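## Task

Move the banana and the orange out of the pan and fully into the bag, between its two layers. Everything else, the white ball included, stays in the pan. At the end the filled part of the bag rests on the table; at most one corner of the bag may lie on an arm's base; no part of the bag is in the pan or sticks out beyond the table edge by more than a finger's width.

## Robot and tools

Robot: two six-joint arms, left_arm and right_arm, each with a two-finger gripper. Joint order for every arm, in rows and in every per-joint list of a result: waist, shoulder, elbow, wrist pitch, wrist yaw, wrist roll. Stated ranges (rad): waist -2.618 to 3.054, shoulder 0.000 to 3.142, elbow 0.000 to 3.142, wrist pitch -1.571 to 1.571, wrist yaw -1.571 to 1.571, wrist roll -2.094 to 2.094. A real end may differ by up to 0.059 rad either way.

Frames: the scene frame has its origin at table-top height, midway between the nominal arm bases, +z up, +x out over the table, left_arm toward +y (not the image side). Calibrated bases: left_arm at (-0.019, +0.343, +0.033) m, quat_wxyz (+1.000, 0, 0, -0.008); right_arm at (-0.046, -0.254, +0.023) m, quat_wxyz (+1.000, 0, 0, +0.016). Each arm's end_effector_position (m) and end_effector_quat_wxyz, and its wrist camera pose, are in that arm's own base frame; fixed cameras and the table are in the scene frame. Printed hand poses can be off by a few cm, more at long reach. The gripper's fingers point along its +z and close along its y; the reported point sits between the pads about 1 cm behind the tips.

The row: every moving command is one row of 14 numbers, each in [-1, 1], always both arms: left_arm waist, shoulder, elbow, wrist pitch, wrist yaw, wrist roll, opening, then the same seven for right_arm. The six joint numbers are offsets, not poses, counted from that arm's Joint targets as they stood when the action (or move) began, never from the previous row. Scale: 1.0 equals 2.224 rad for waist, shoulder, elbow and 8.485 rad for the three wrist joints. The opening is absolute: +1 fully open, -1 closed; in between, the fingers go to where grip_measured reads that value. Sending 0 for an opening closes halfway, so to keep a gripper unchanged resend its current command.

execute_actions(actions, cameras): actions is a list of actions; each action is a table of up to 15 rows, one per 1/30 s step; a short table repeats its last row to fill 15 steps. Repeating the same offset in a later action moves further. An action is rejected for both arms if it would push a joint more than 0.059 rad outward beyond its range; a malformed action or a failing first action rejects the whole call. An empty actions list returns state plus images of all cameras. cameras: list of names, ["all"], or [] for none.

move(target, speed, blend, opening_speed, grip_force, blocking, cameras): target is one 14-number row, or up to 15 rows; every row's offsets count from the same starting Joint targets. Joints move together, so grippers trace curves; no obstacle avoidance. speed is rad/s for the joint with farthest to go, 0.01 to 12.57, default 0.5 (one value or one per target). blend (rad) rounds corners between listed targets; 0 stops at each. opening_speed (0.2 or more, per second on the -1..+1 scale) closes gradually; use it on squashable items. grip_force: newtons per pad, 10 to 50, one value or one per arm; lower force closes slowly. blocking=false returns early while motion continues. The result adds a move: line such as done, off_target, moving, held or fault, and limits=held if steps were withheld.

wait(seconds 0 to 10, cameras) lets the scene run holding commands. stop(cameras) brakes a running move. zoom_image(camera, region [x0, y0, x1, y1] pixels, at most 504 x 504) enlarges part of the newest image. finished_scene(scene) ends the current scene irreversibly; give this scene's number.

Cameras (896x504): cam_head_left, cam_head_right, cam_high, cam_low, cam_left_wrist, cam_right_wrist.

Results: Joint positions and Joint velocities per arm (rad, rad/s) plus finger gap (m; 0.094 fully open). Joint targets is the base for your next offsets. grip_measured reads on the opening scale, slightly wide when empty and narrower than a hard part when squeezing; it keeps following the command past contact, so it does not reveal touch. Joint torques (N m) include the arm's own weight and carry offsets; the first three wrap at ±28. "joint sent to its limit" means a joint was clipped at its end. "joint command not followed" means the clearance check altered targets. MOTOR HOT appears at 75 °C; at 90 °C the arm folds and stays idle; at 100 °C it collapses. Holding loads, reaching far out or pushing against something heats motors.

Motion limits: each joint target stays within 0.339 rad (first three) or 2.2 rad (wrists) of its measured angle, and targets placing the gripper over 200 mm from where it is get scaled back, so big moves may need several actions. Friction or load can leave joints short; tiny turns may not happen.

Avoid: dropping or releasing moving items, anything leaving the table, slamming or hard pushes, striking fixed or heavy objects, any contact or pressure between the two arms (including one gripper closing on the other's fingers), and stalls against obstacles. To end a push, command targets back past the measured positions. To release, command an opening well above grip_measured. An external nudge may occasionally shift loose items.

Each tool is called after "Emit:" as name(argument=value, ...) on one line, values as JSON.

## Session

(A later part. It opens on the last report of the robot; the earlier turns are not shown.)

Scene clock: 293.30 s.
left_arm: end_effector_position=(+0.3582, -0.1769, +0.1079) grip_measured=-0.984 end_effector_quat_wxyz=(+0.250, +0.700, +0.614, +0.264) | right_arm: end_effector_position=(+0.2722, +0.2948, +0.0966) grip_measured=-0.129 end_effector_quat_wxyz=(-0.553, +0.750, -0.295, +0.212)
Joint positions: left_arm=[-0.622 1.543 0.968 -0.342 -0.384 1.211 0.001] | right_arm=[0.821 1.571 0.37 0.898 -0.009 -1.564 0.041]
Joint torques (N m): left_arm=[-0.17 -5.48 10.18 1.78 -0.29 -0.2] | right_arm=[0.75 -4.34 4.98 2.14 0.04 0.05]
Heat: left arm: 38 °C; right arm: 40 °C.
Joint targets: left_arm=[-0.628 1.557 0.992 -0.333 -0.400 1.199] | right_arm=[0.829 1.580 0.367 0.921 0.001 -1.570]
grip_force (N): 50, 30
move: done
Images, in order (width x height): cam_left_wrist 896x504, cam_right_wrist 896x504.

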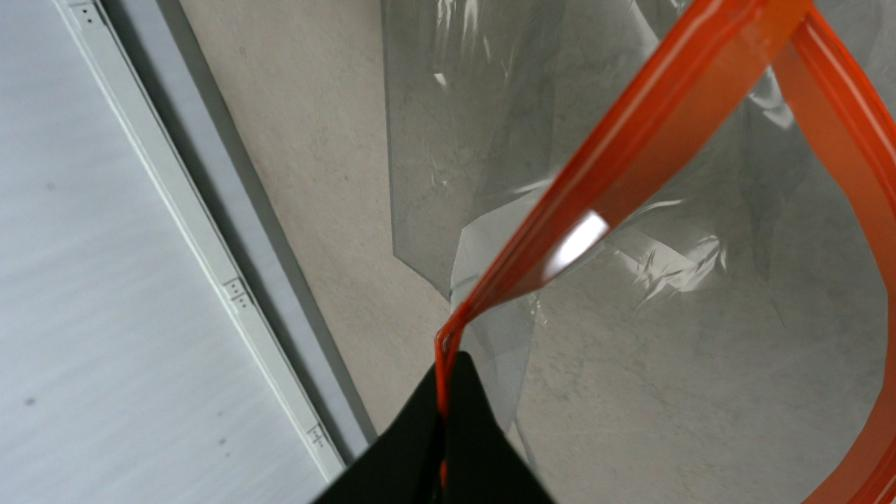

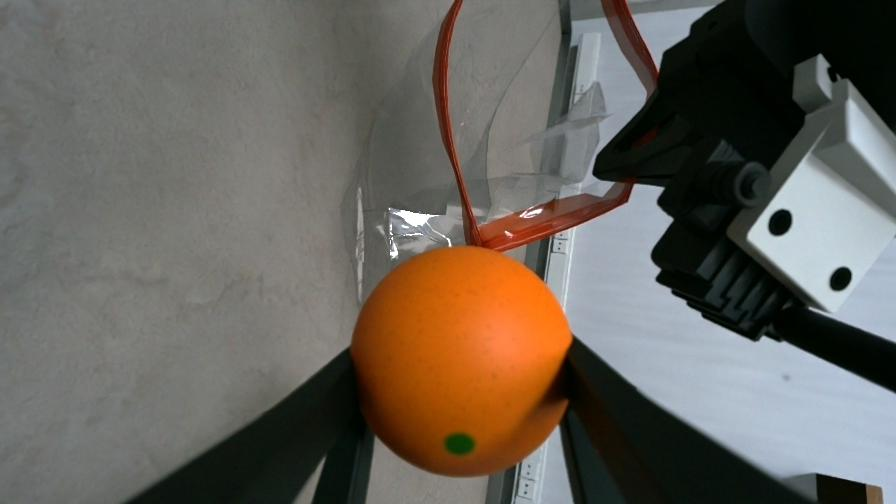

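Emit:
execute_actions(actions=[])

Scene clock: 295.33 s.
left_arm: end_effector_position=(+0.3582, -0.1769, +0.1079) grip_measured=-0.984 end_effector_quat_wxyz=(+0.250, +0.700, +0.614, +0.264) | right_arm: end_effector_position=(+0.2722, +0.2948, +0.0966) grip_measured=-0.129 end_effector_quat_wxyz=(-0.553, +0.750, -0.295, +0.212)
Joint positions: left_arm=[-0.622 1.543 0.968 -0.342 -0.384 1.21 0.001] | right_arm=[0.821 1.571 0.37 0.898 -0.009 -1.564 0.041]
Joint velocities: within noise
Joint torques (N m): left_arm=[-0.17 -5.52 10.17 1.79 -0.29 -0.18] | right_arm=[0.75 -4.37 5 2.15 0.04 0.05]
Heat: left arm: 38 °C; right arm: 39 °C.
Joint targets: left_arm=[-0.628 1.557 0.992 -0.333 -0.400 1.199] | right_arm=[0.829 1.580 0.367 0.921 0.001 -1.570]
Tool commands: left_gripper/opening=-1.0 right_gripper/opening=-0.13
grip_force (N): 50, 30

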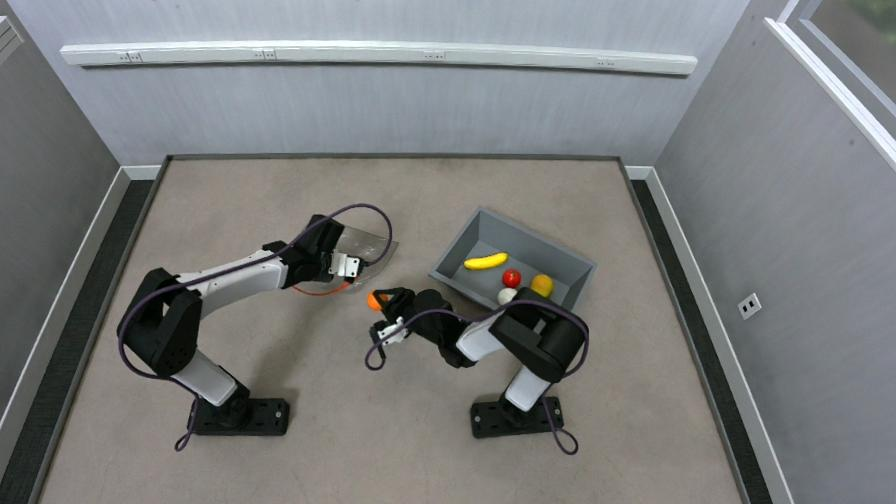

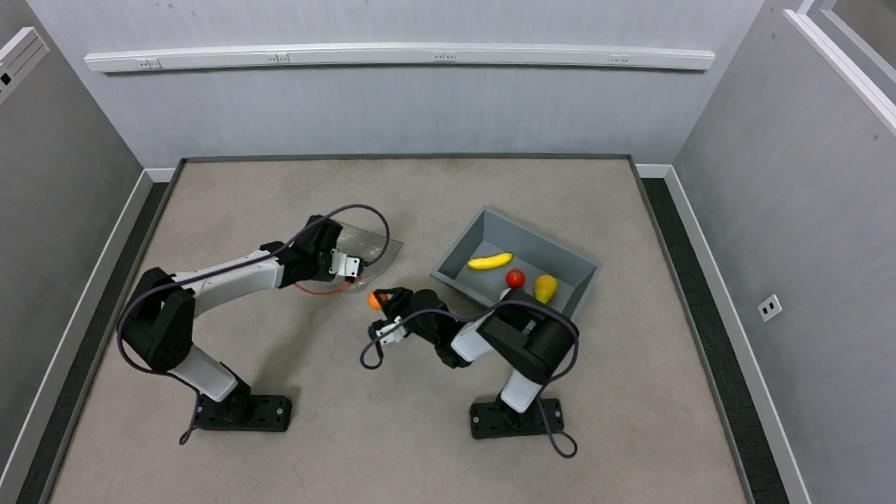

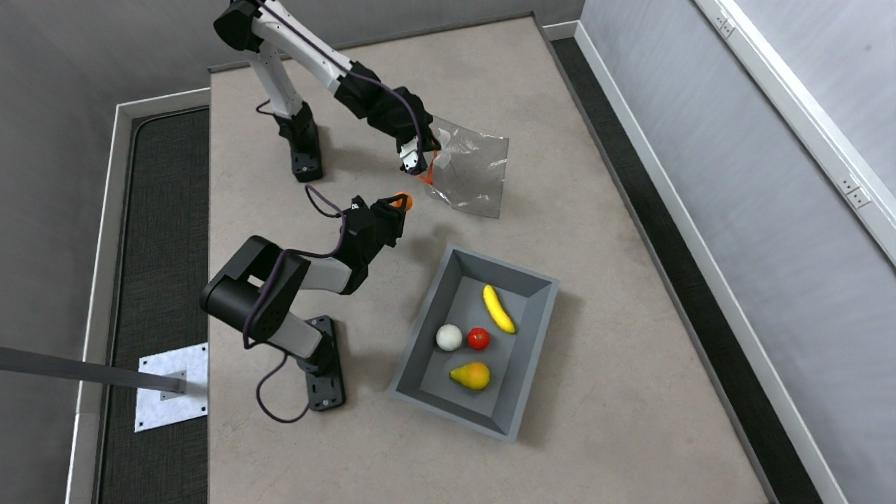

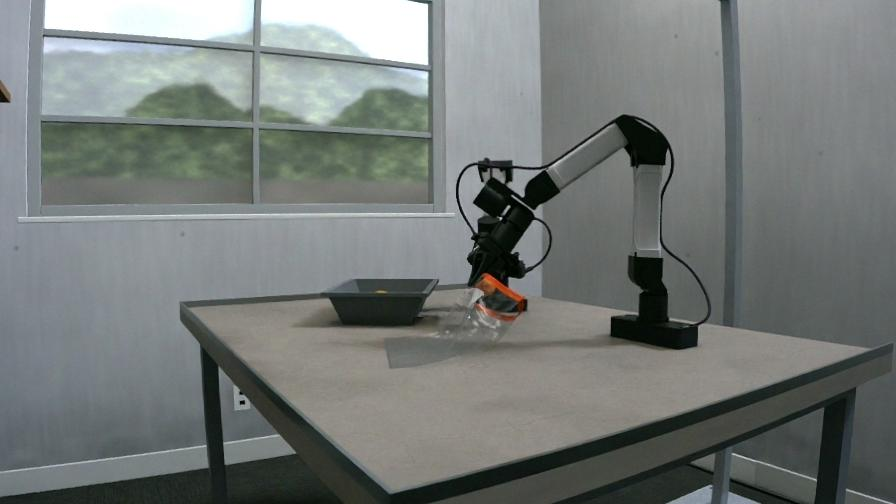

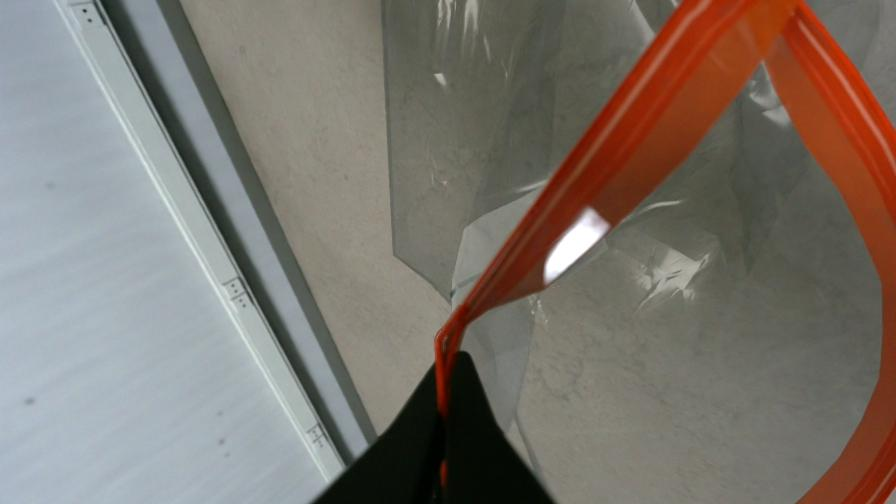

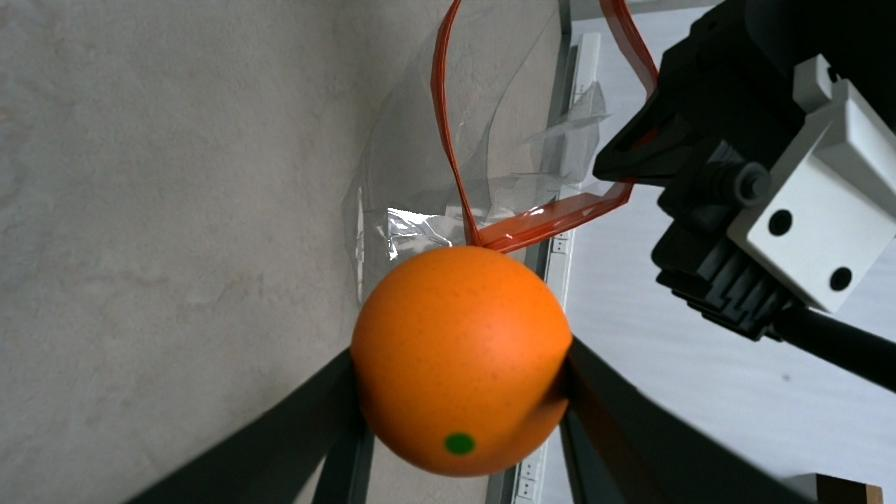

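Emit:
move(target=[0,0,0,0,0,0,-1,0.0126,0.1817,0.0823,0.0539,0,0,-0.13], speed=0.25, cameras=["cam_right_wrist","cam_left_wrist","cam_low"])

Scene clock: 298.33 s.
left_arm: end_effector_position=(+0.3582, -0.1769, +0.1079) grip_measured=-0.984 end_effector_quat_wxyz=(+0.250, +0.700, +0.614, +0.264) | right_arm: end_effector_position=(+0.3036, +0.3473, +0.0991) grip_measured=-0.129 end_effector_quat_wxyz=(-0.634, +0.690, -0.260, +0.233)
Joint positions: left_arm=[-0.622 1.543 0.968 -0.342 -0.384 1.21 0.001] | right_arm=[0.849 1.974 0.531 1.354 -0.009 -1.564 0.041]
Joint torques (N m): left_arm=[-0.2 -5.5 10.17 1.79 -0.29 -0.19] | right_arm=[0.75 -6.54 5.89 2.18 0.05 0.06]
Heat: left arm: 38 °C; right arm: 39 °C.
Joint targets: left_arm=[-0.628 1.557 0.992 -0.333 -0.400 1.199] | right_arm=[0.857 1.985 0.550 1.378 0.000 -1.570]
grip_force (N): 50, 30
move: done
Images, in order (width x height): cam_low 896x504, cam_left_wrist 896x504, cam_right_wrist 896x504.

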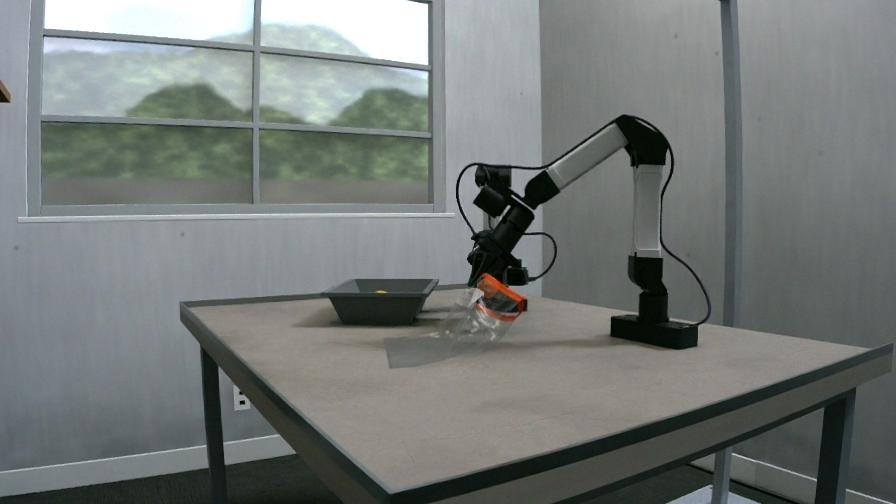

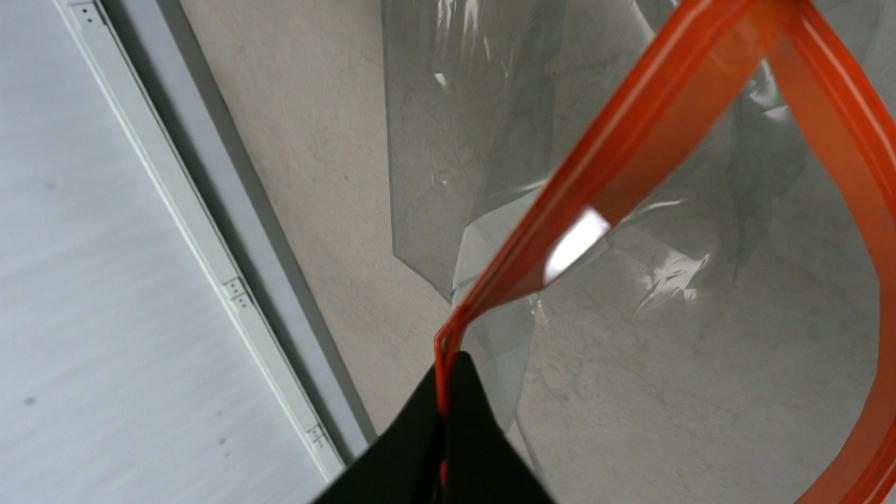

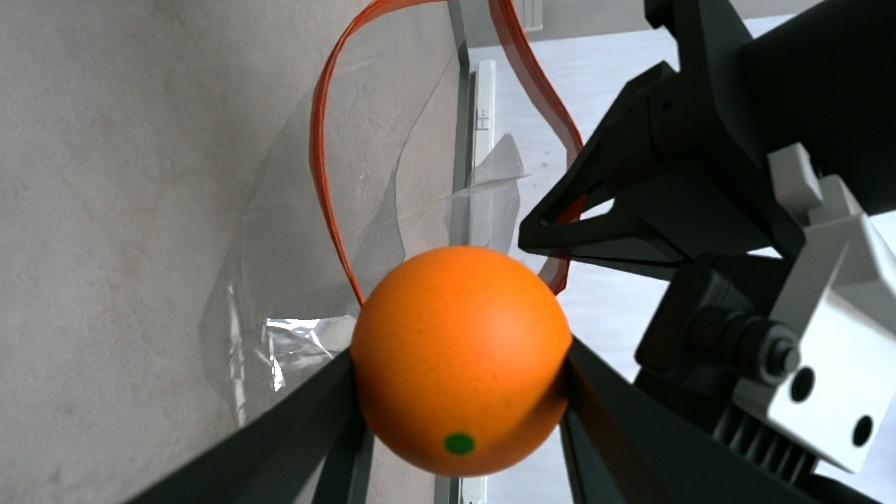

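Emit:
move(target=[0,0,0,0,0,0,-1,0.006,0.034,0.0742,-0.012,0,0,-0.13], speed=0.15, cameras=["cam_right_wrist","cam_left_wrist"])

Emit:
zoom_image(camera="cam_left_wrist", region=[392, 0, 896, 504])

Scene clock: 300.83 s.
left_arm: end_effector_position=(+0.3593, -0.1768, +0.1089) grip_measured=-0.984 end_effector_quat_wxyz=(+0.252, +0.698, +0.615, +0.266) | right_arm: end_effector_position=(+0.3236, +0.3803, +0.0988) grip_measured=-0.129 end_effector_quat_wxyz=(-0.634, +0.693, -0.256, +0.229)
Joint positions: left_arm=[-0.622 1.543 0.968 -0.336 -0.388 1.208 0.001] | right_arm=[0.863 2.049 0.693 1.266 -0.008 -1.564 0.041]
Joint torques (N m): left_arm=[-0.18 -5.46 10.17 1.74 -0.24 -0.17] | right_arm=[0.72 -7.6 6.63 2.05 0.05 0.06]
Heat: left arm: 38 °C; right arm: 39 °C.
Joint targets: left_arm=[-0.628 1.557 0.992 -0.334 -0.400 1.199] | right_arm=[0.870 2.060 0.715 1.276 0.000 -1.570]
grip_force (N): 50, 30
move: done
Images, in order (width x height): cam_left_wrist 896x504, cam_right_wrist 896x504.

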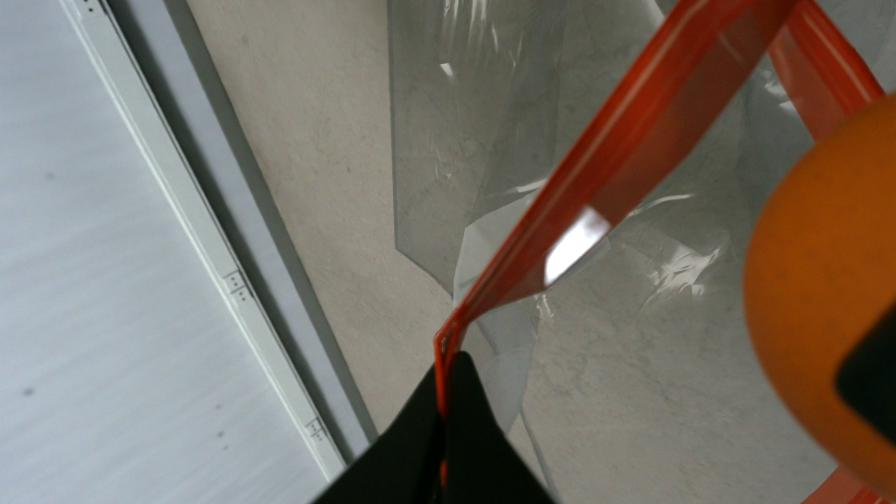

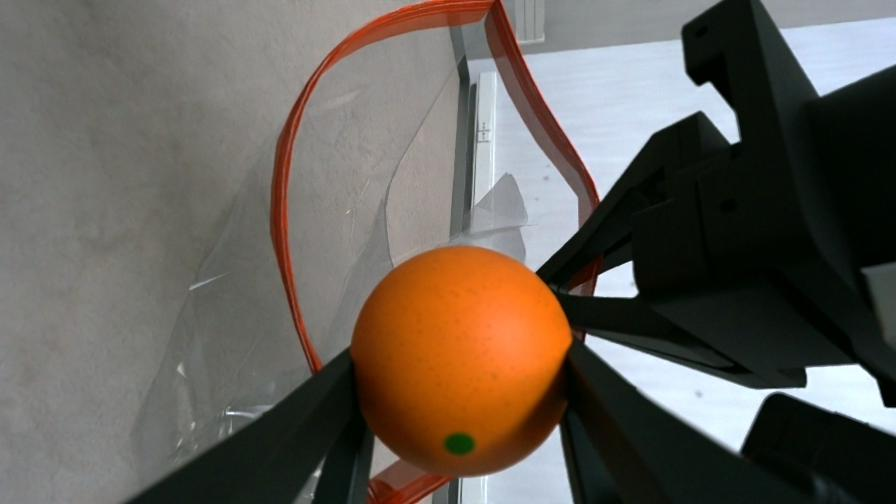

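Scaled by 1.000.

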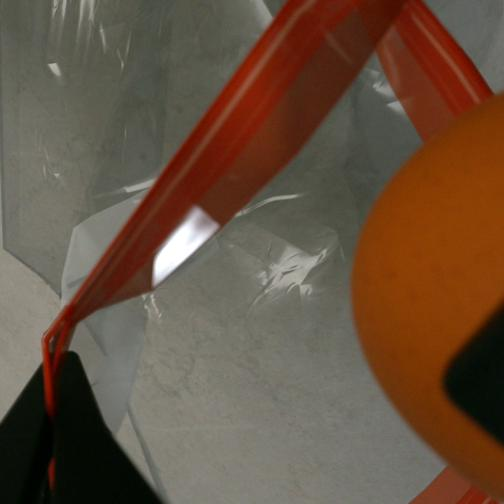

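Emit:
move(target=[0,0,0,0,0,0,-1,0.0027,0.0913,0.1398,-0.0117,0,0,-0.13], speed=0.15, cameras=["cam_right_wrist","cam_left_wrist","cam_low","cam_high"])

Emit:
zoom_image(camera="cam_low", region=[350, 220, 600, 400])

Emit:
zoom_image(camera="cam_high", region=[320, 80, 560, 260])

Scene clock: 304.10 s.
left_arm: end_effector_position=(+0.3768, -0.1317, +0.1232) grip_measured=-0.984 end_effector_quat_wxyz=(+0.216, +0.646, +0.642, +0.352) | right_arm: end_effector_position=(+0.3649, +0.4262, +0.0903) grip_measured=-0.129 end_effector_quat_wxyz=(+0.646, -0.679, +0.254, -0.237)
Joint positions: left_arm=[-0.576 1.543 0.973 -0.331 -0.575 1.206 0.001] | right_arm=[0.863 2.244 0.969 1.223 0.001 -1.564 0.041]
Joint torques (N m): left_arm=[-3.79 -5.48 9.78 1.66 1.43 -0.15] | right_arm=[1.31 -8.65 10.28 1.46 -0.03 0.06]
Heat: left arm: 38 °C; right arm: 39 °C.
Joint targets: left_arm=[-0.628 1.557 0.992 -0.333 -0.400 1.199] | right_arm=[0.876 2.263 1.027 1.177 0.001 -1.570]
grip_force (N): 50, 30
move: off_target (left_arm, right_arm); left_arm: the wrist yaw is farthest, 0.175 rad from its target; right_arm: the elbow is farthest, 0.057 rad from its target
Images, in order (width x height): cam_high 896x504, cam_low 896x504, cam_left_wrist 896x504, cam_right_wrist 896x504.

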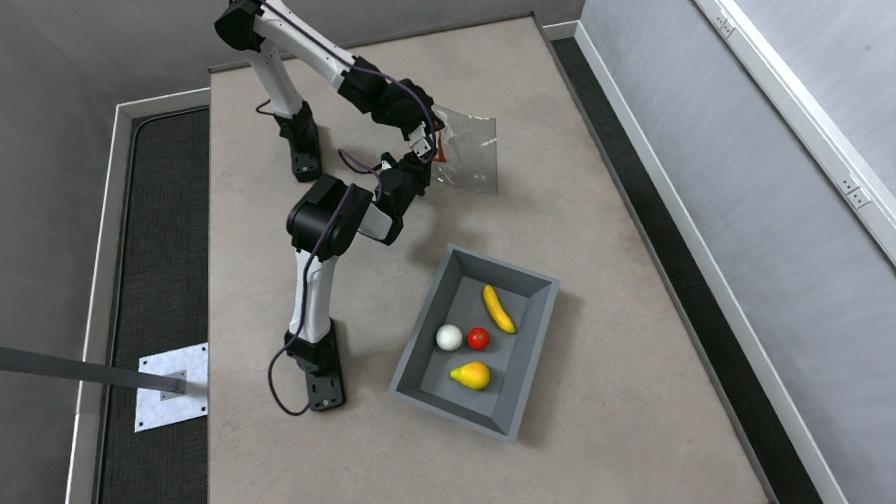

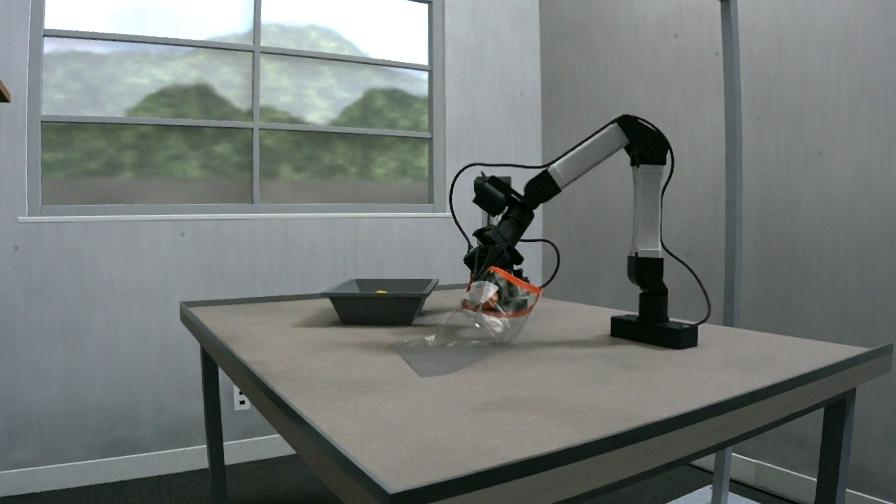

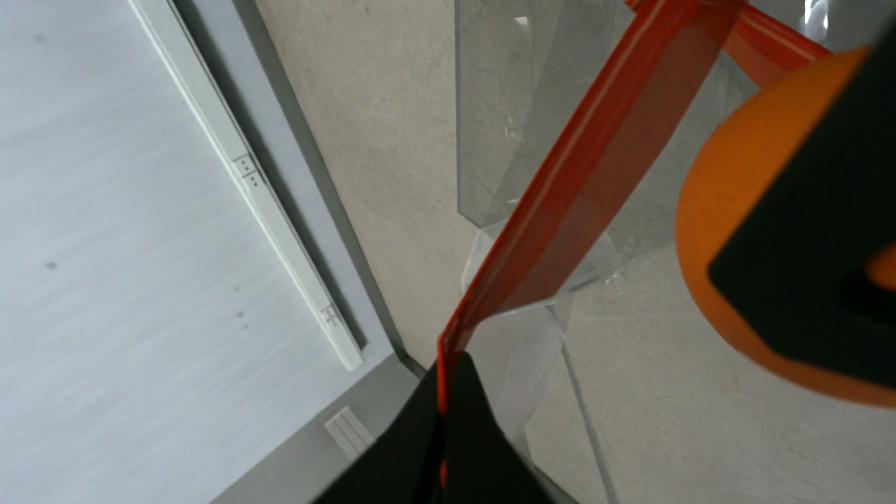

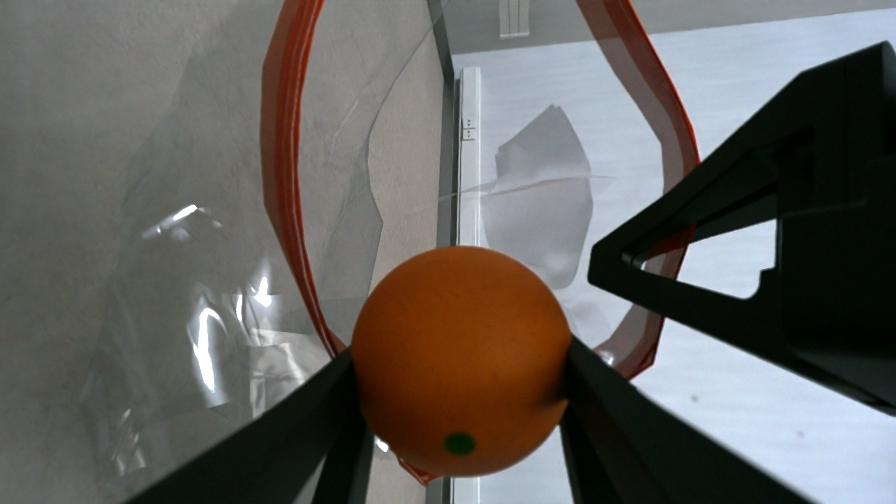

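Scaled by 2.016 from the camera's 896x504 image, which has a finer 1280x720 frame.

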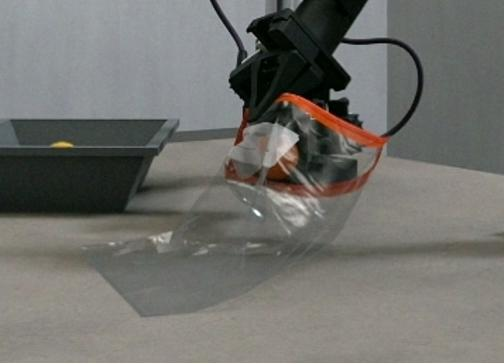

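Scaled by 2.100 from the camera's 896x504 image, which has a finer 1280x720 frame.

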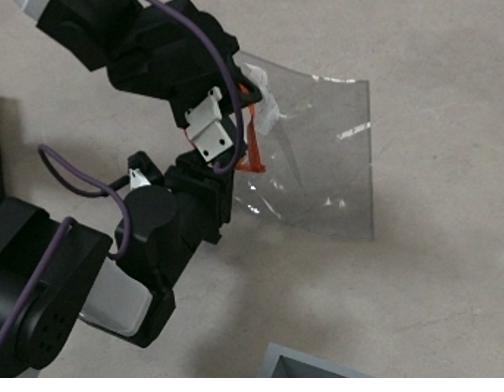

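Emit:
move(target=[0.0351,0,0,0,-0.0259,0,-1,-0.0045,0,-0.0076,-0.0055,0,0,-0.13], speed=0.3, cameras=["cam_right_wrist","cam_left_wrist","cam_low"])

Emit:
zoom_image(camera="cam_low", region=[380, 220, 600, 400])

Scene clock: 306.10 s.
left_arm: end_effector_position=(+0.3801, -0.1201, +0.1234) grip_measured=-0.984 end_effector_quat_wxyz=(+0.206, +0.635, +0.649, +0.365) | right_arm: end_effector_position=(+0.3664, +0.4280, +0.0702) grip_measured=-0.129 end_effector_quat_wxyz=(-0.617, +0.706, -0.264, +0.226)
Joint positions: left_arm=[-0.556 1.548 0.973 -0.331 -0.602 1.206 0.001] | right_arm=[0.863 2.25 0.989 1.126 0.001 -1.564 0.041]
Joint torques (N m): left_arm=[0.69 -5.93 9.7 1.65 -0.4 -0.15] | right_arm=[0.32 -9.37 6.9 2 -0.04 0.06]
Heat: left arm: 38 °C; right arm: 40 °C.
Joint targets: left_arm=[-0.549 1.557 0.992 -0.333 -0.620 1.199] | right_arm=[0.866 2.263 1.009 1.130 0.001 -1.570]
grip_force (N): 50, 30
move: done
Images, in order (width x height): cam_low 896x504, cam_left_wrist 896x504, cam_right_wrist 896x504.

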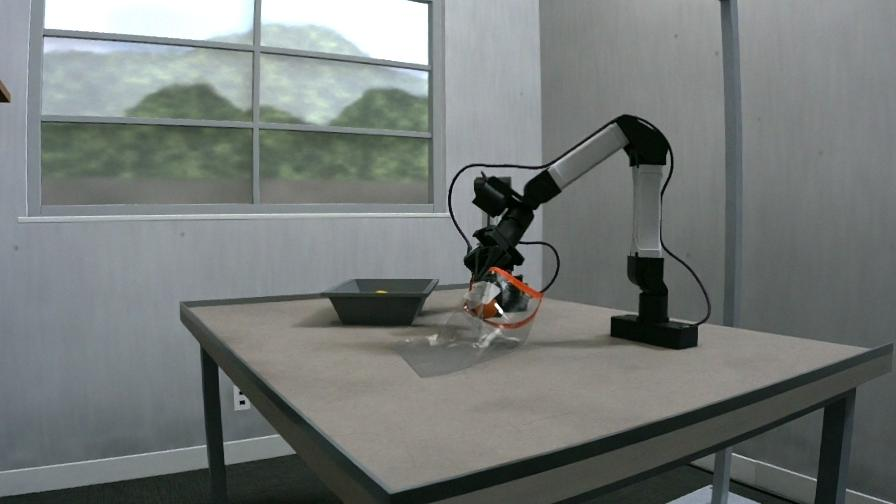

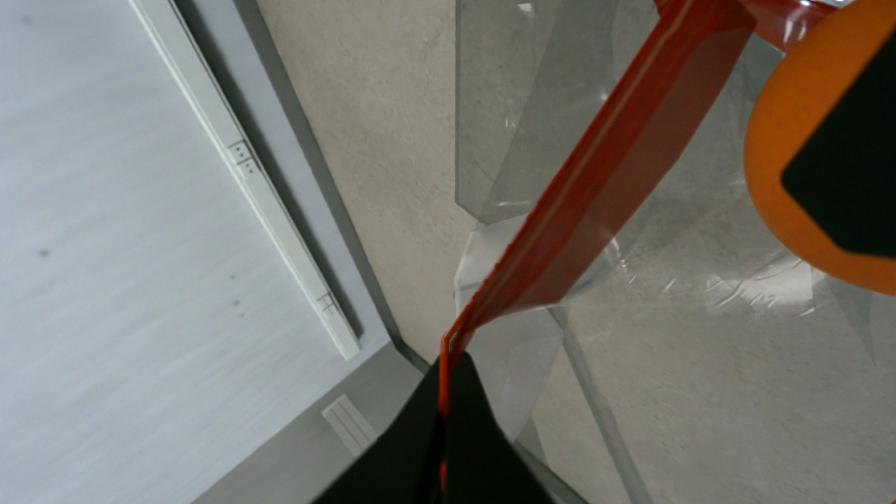

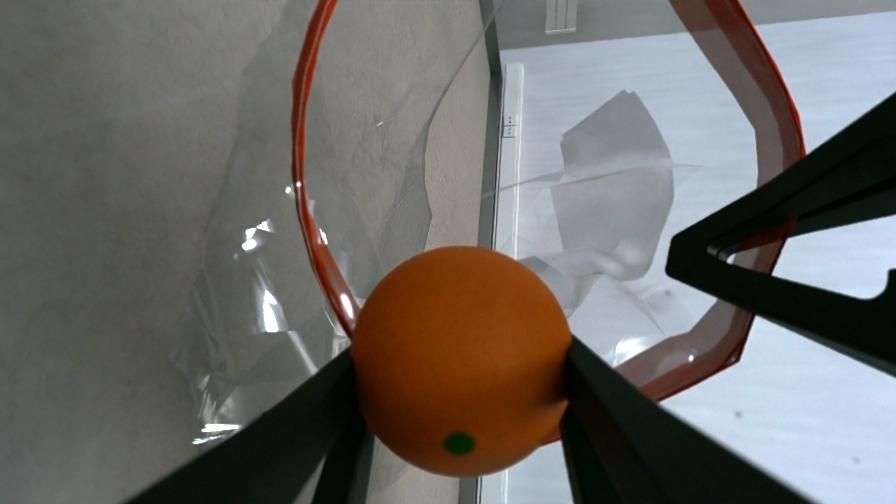

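Scaled by 2.291 from the camera's 896x504 image, which has a finer 1280x720 frame.

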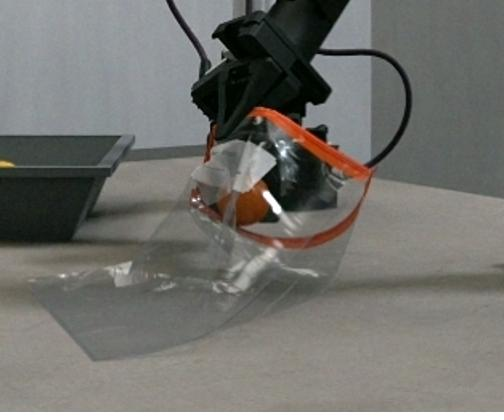

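Emit:
move(target=[0,0,0,0,0,0,-1,-0.0279,0.0679,0.1079,-0.0088,0,0,-0.13], speed=0.15, cameras=["cam_right_wrist","cam_left_wrist","cam_low","cam_high"])

Emit:
zoom_image(camera="cam_low", region=[380, 220, 600, 400])

Emit:
zoom_image(camera="cam_high", region=[320, 80, 560, 260])

Scene clock: 309.27 s.
left_arm: end_effector_position=(+0.3801, -0.1200, +0.1235) grip_measured=-0.984 end_effector_quat_wxyz=(+0.205, +0.635, +0.649, +0.366) | right_arm: end_effector_position=(+0.4208, +0.4431, +0.0605) grip_measured=-0.129 end_effector_quat_wxyz=(-0.617, +0.693, -0.280, +0.244)
Joint positions: left_arm=[-0.556 1.548 0.973 -0.331 -0.603 1.206 0.001] | right_arm=[0.812 2.398 1.226 1.054 0.001 -1.564 0.041]
Joint torques (N m): left_arm=[0.72 -5.93 9.72 1.65 -0.38 -0.15] | right_arm=[-0.88 -10.44 7.58 1.97 -0.04 0.06]
Heat: left arm: 38 °C; right arm: 40 °C.
Joint targets: left_arm=[-0.549 1.557 0.992 -0.333 -0.620 1.199] | right_arm=[0.804 2.414 1.249 1.056 0.001 -1.570]
grip_force (N): 50, 30
move: done
Images, in order (width x height): cam_high 896x504, cam_low 896x504, cam_left_wrist 896x504, cam_right_wrist 896x504.

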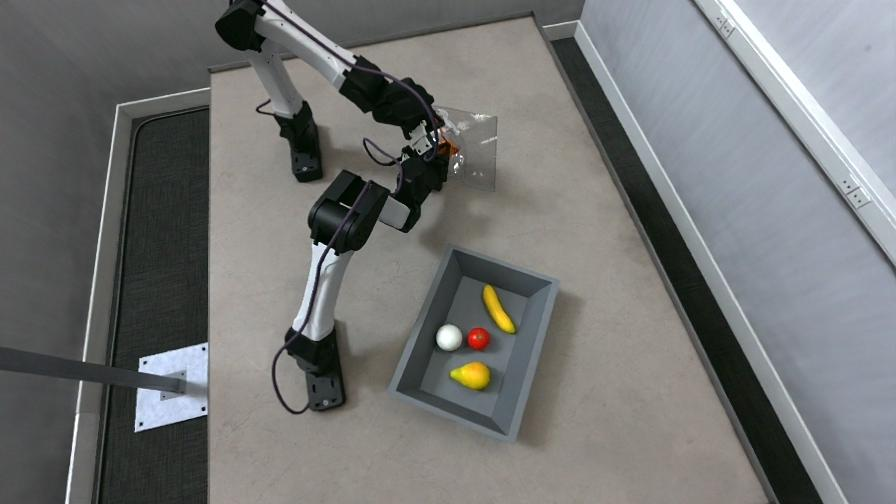

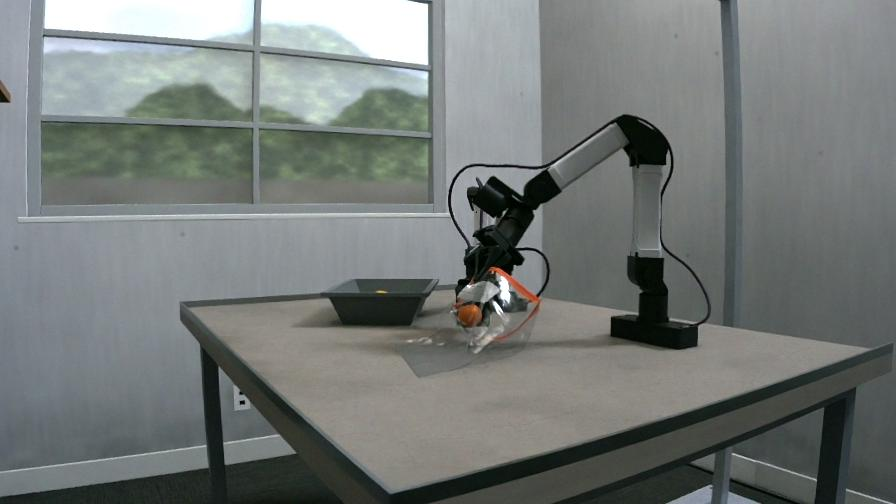

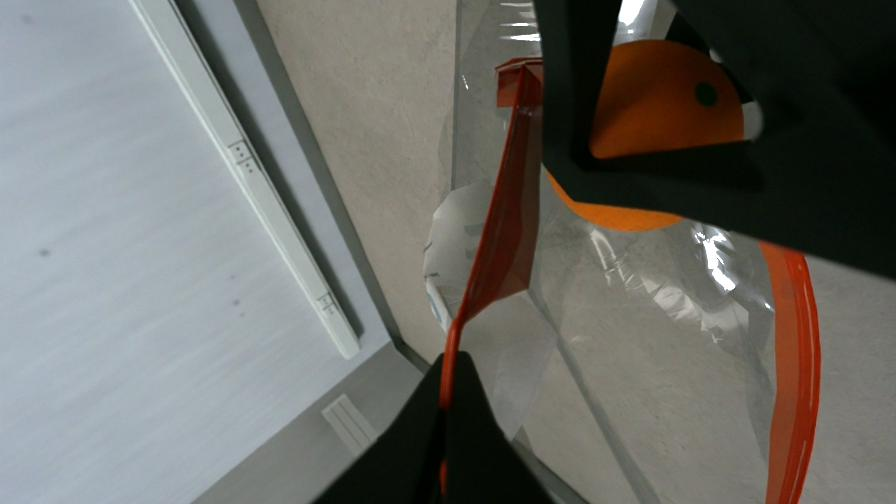

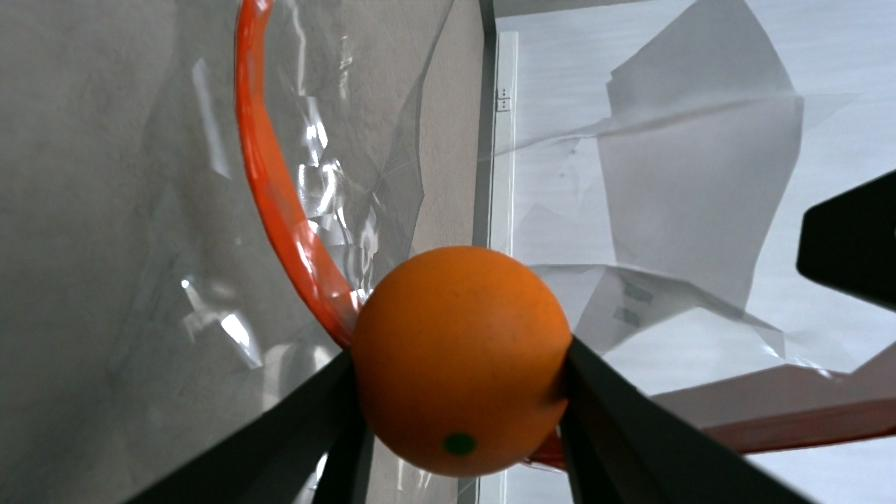

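Scaled by 2.291 from the camera's 896x504 image, which has a finer 1280x720 frame.

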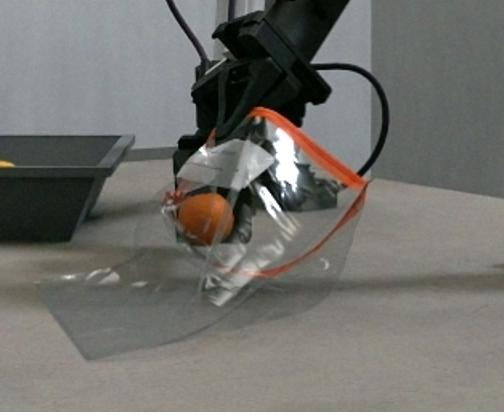

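Scaled by 2.100 from the camera's 896x504 image, which has a finer 1280x720 frame.

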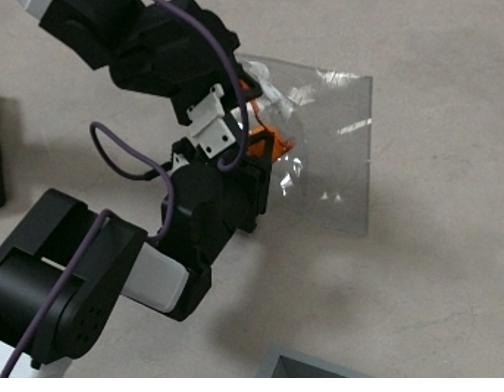

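Emit:
move(target=[[0,0,0,0,0,0,-1,0.0279,-0.089,-0.125,0.0138,0,0,-0.13],[0,0,0,0,0,0,-1,0.0297,-0.0081,0.0058,-0.0034,0,0,-0.13]], speed=0.2, cameras=["cam_right_wrist","cam_left_wrist","cam_low"])

Emit:
zoom_image(camera="cam_low", region=[380, 220, 600, 400])

Scene clock: 314.43 s.
left_arm: end_effector_position=(+0.3845, -0.0986, +0.1306) grip_measured=-0.984 end_effector_quat_wxyz=(+0.186, +0.609, +0.659, +0.401) | right_arm: end_effector_position=(+0.3989, +0.4656, +0.0780) grip_measured=-0.129 end_effector_quat_wxyz=(-0.635, +0.690, -0.257, +0.233)
Joint positions: left_arm=[-0.531 1.548 0.974 -0.33 -0.683 1.206 0.001] | right_arm=[0.863 2.374 1.23 1.06 0.001 -1.565 0.041]
Joint torques (N m): left_arm=[-1.18 -5.91 9.55 1.6 0.33 -0.14] | right_arm=[0.75 -9.81 8.66 1.62 -0.04 0.06]
Heat: left arm: 38 °C; right arm: 42 °C.
Joint targets: left_arm=[-0.550 1.557 0.992 -0.333 -0.620 1.199] | right_arm=[0.870 2.396 1.262 1.027 0.001 -1.570]
grip_force (N): 50, 30
move: off_target (left_arm); left_arm: the wrist yaw is farthest, 0.063 rad from its target
Images, in order (width x height): cam_low 896x504, cam_left_wrist 896x504, cam_right_wrist 896x504.

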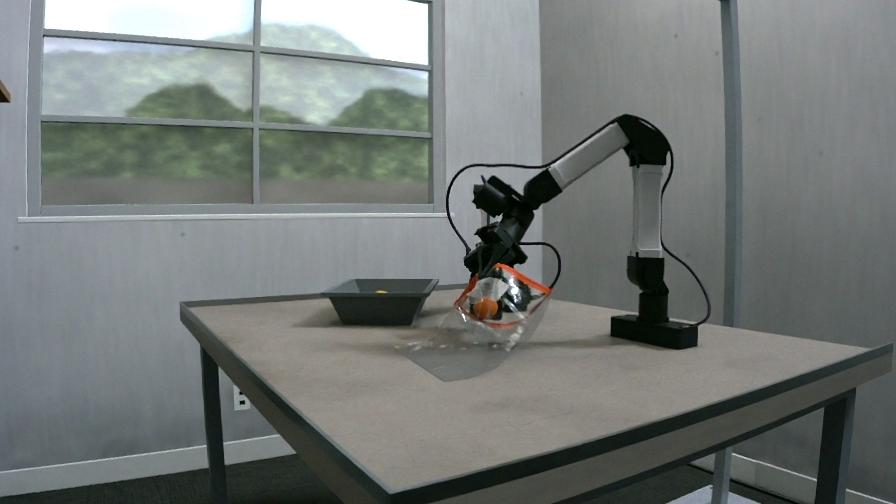

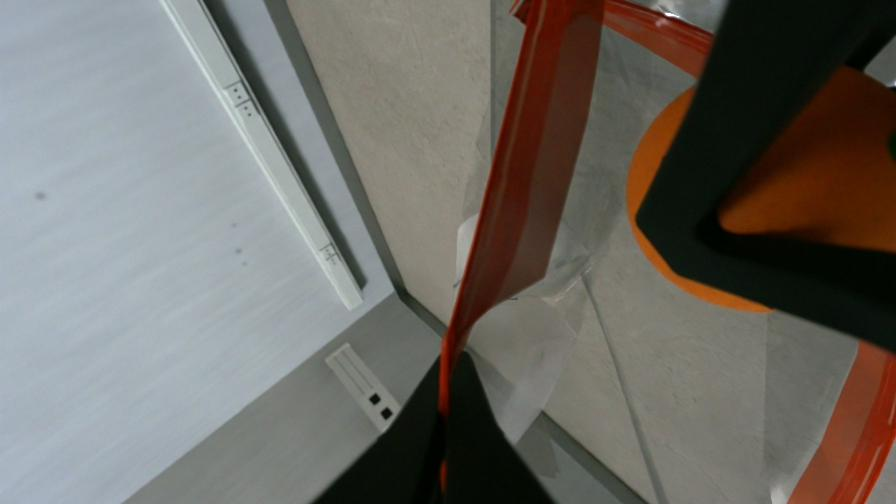

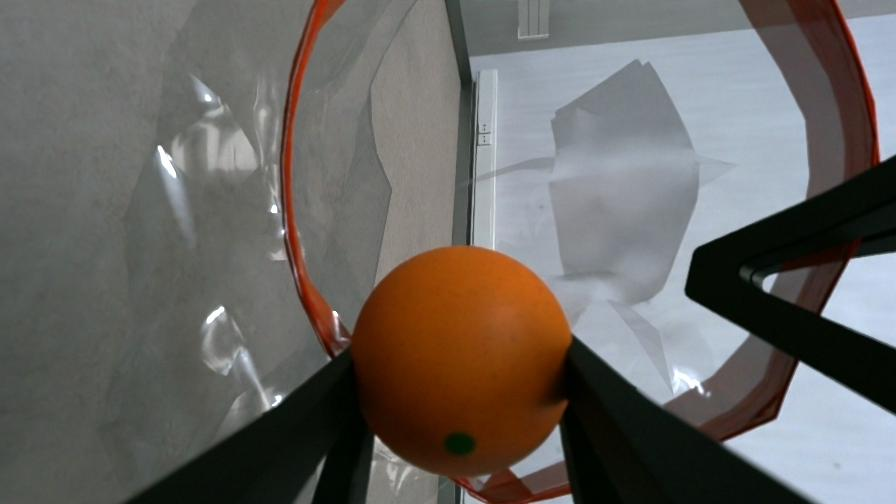

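Scaled by 2.291 from the camera's 896x504 image, which has a finer 1280x720 frame.

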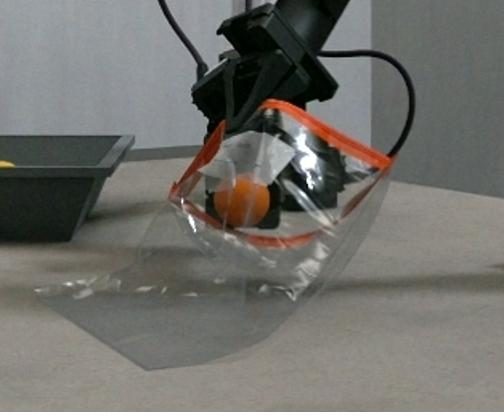

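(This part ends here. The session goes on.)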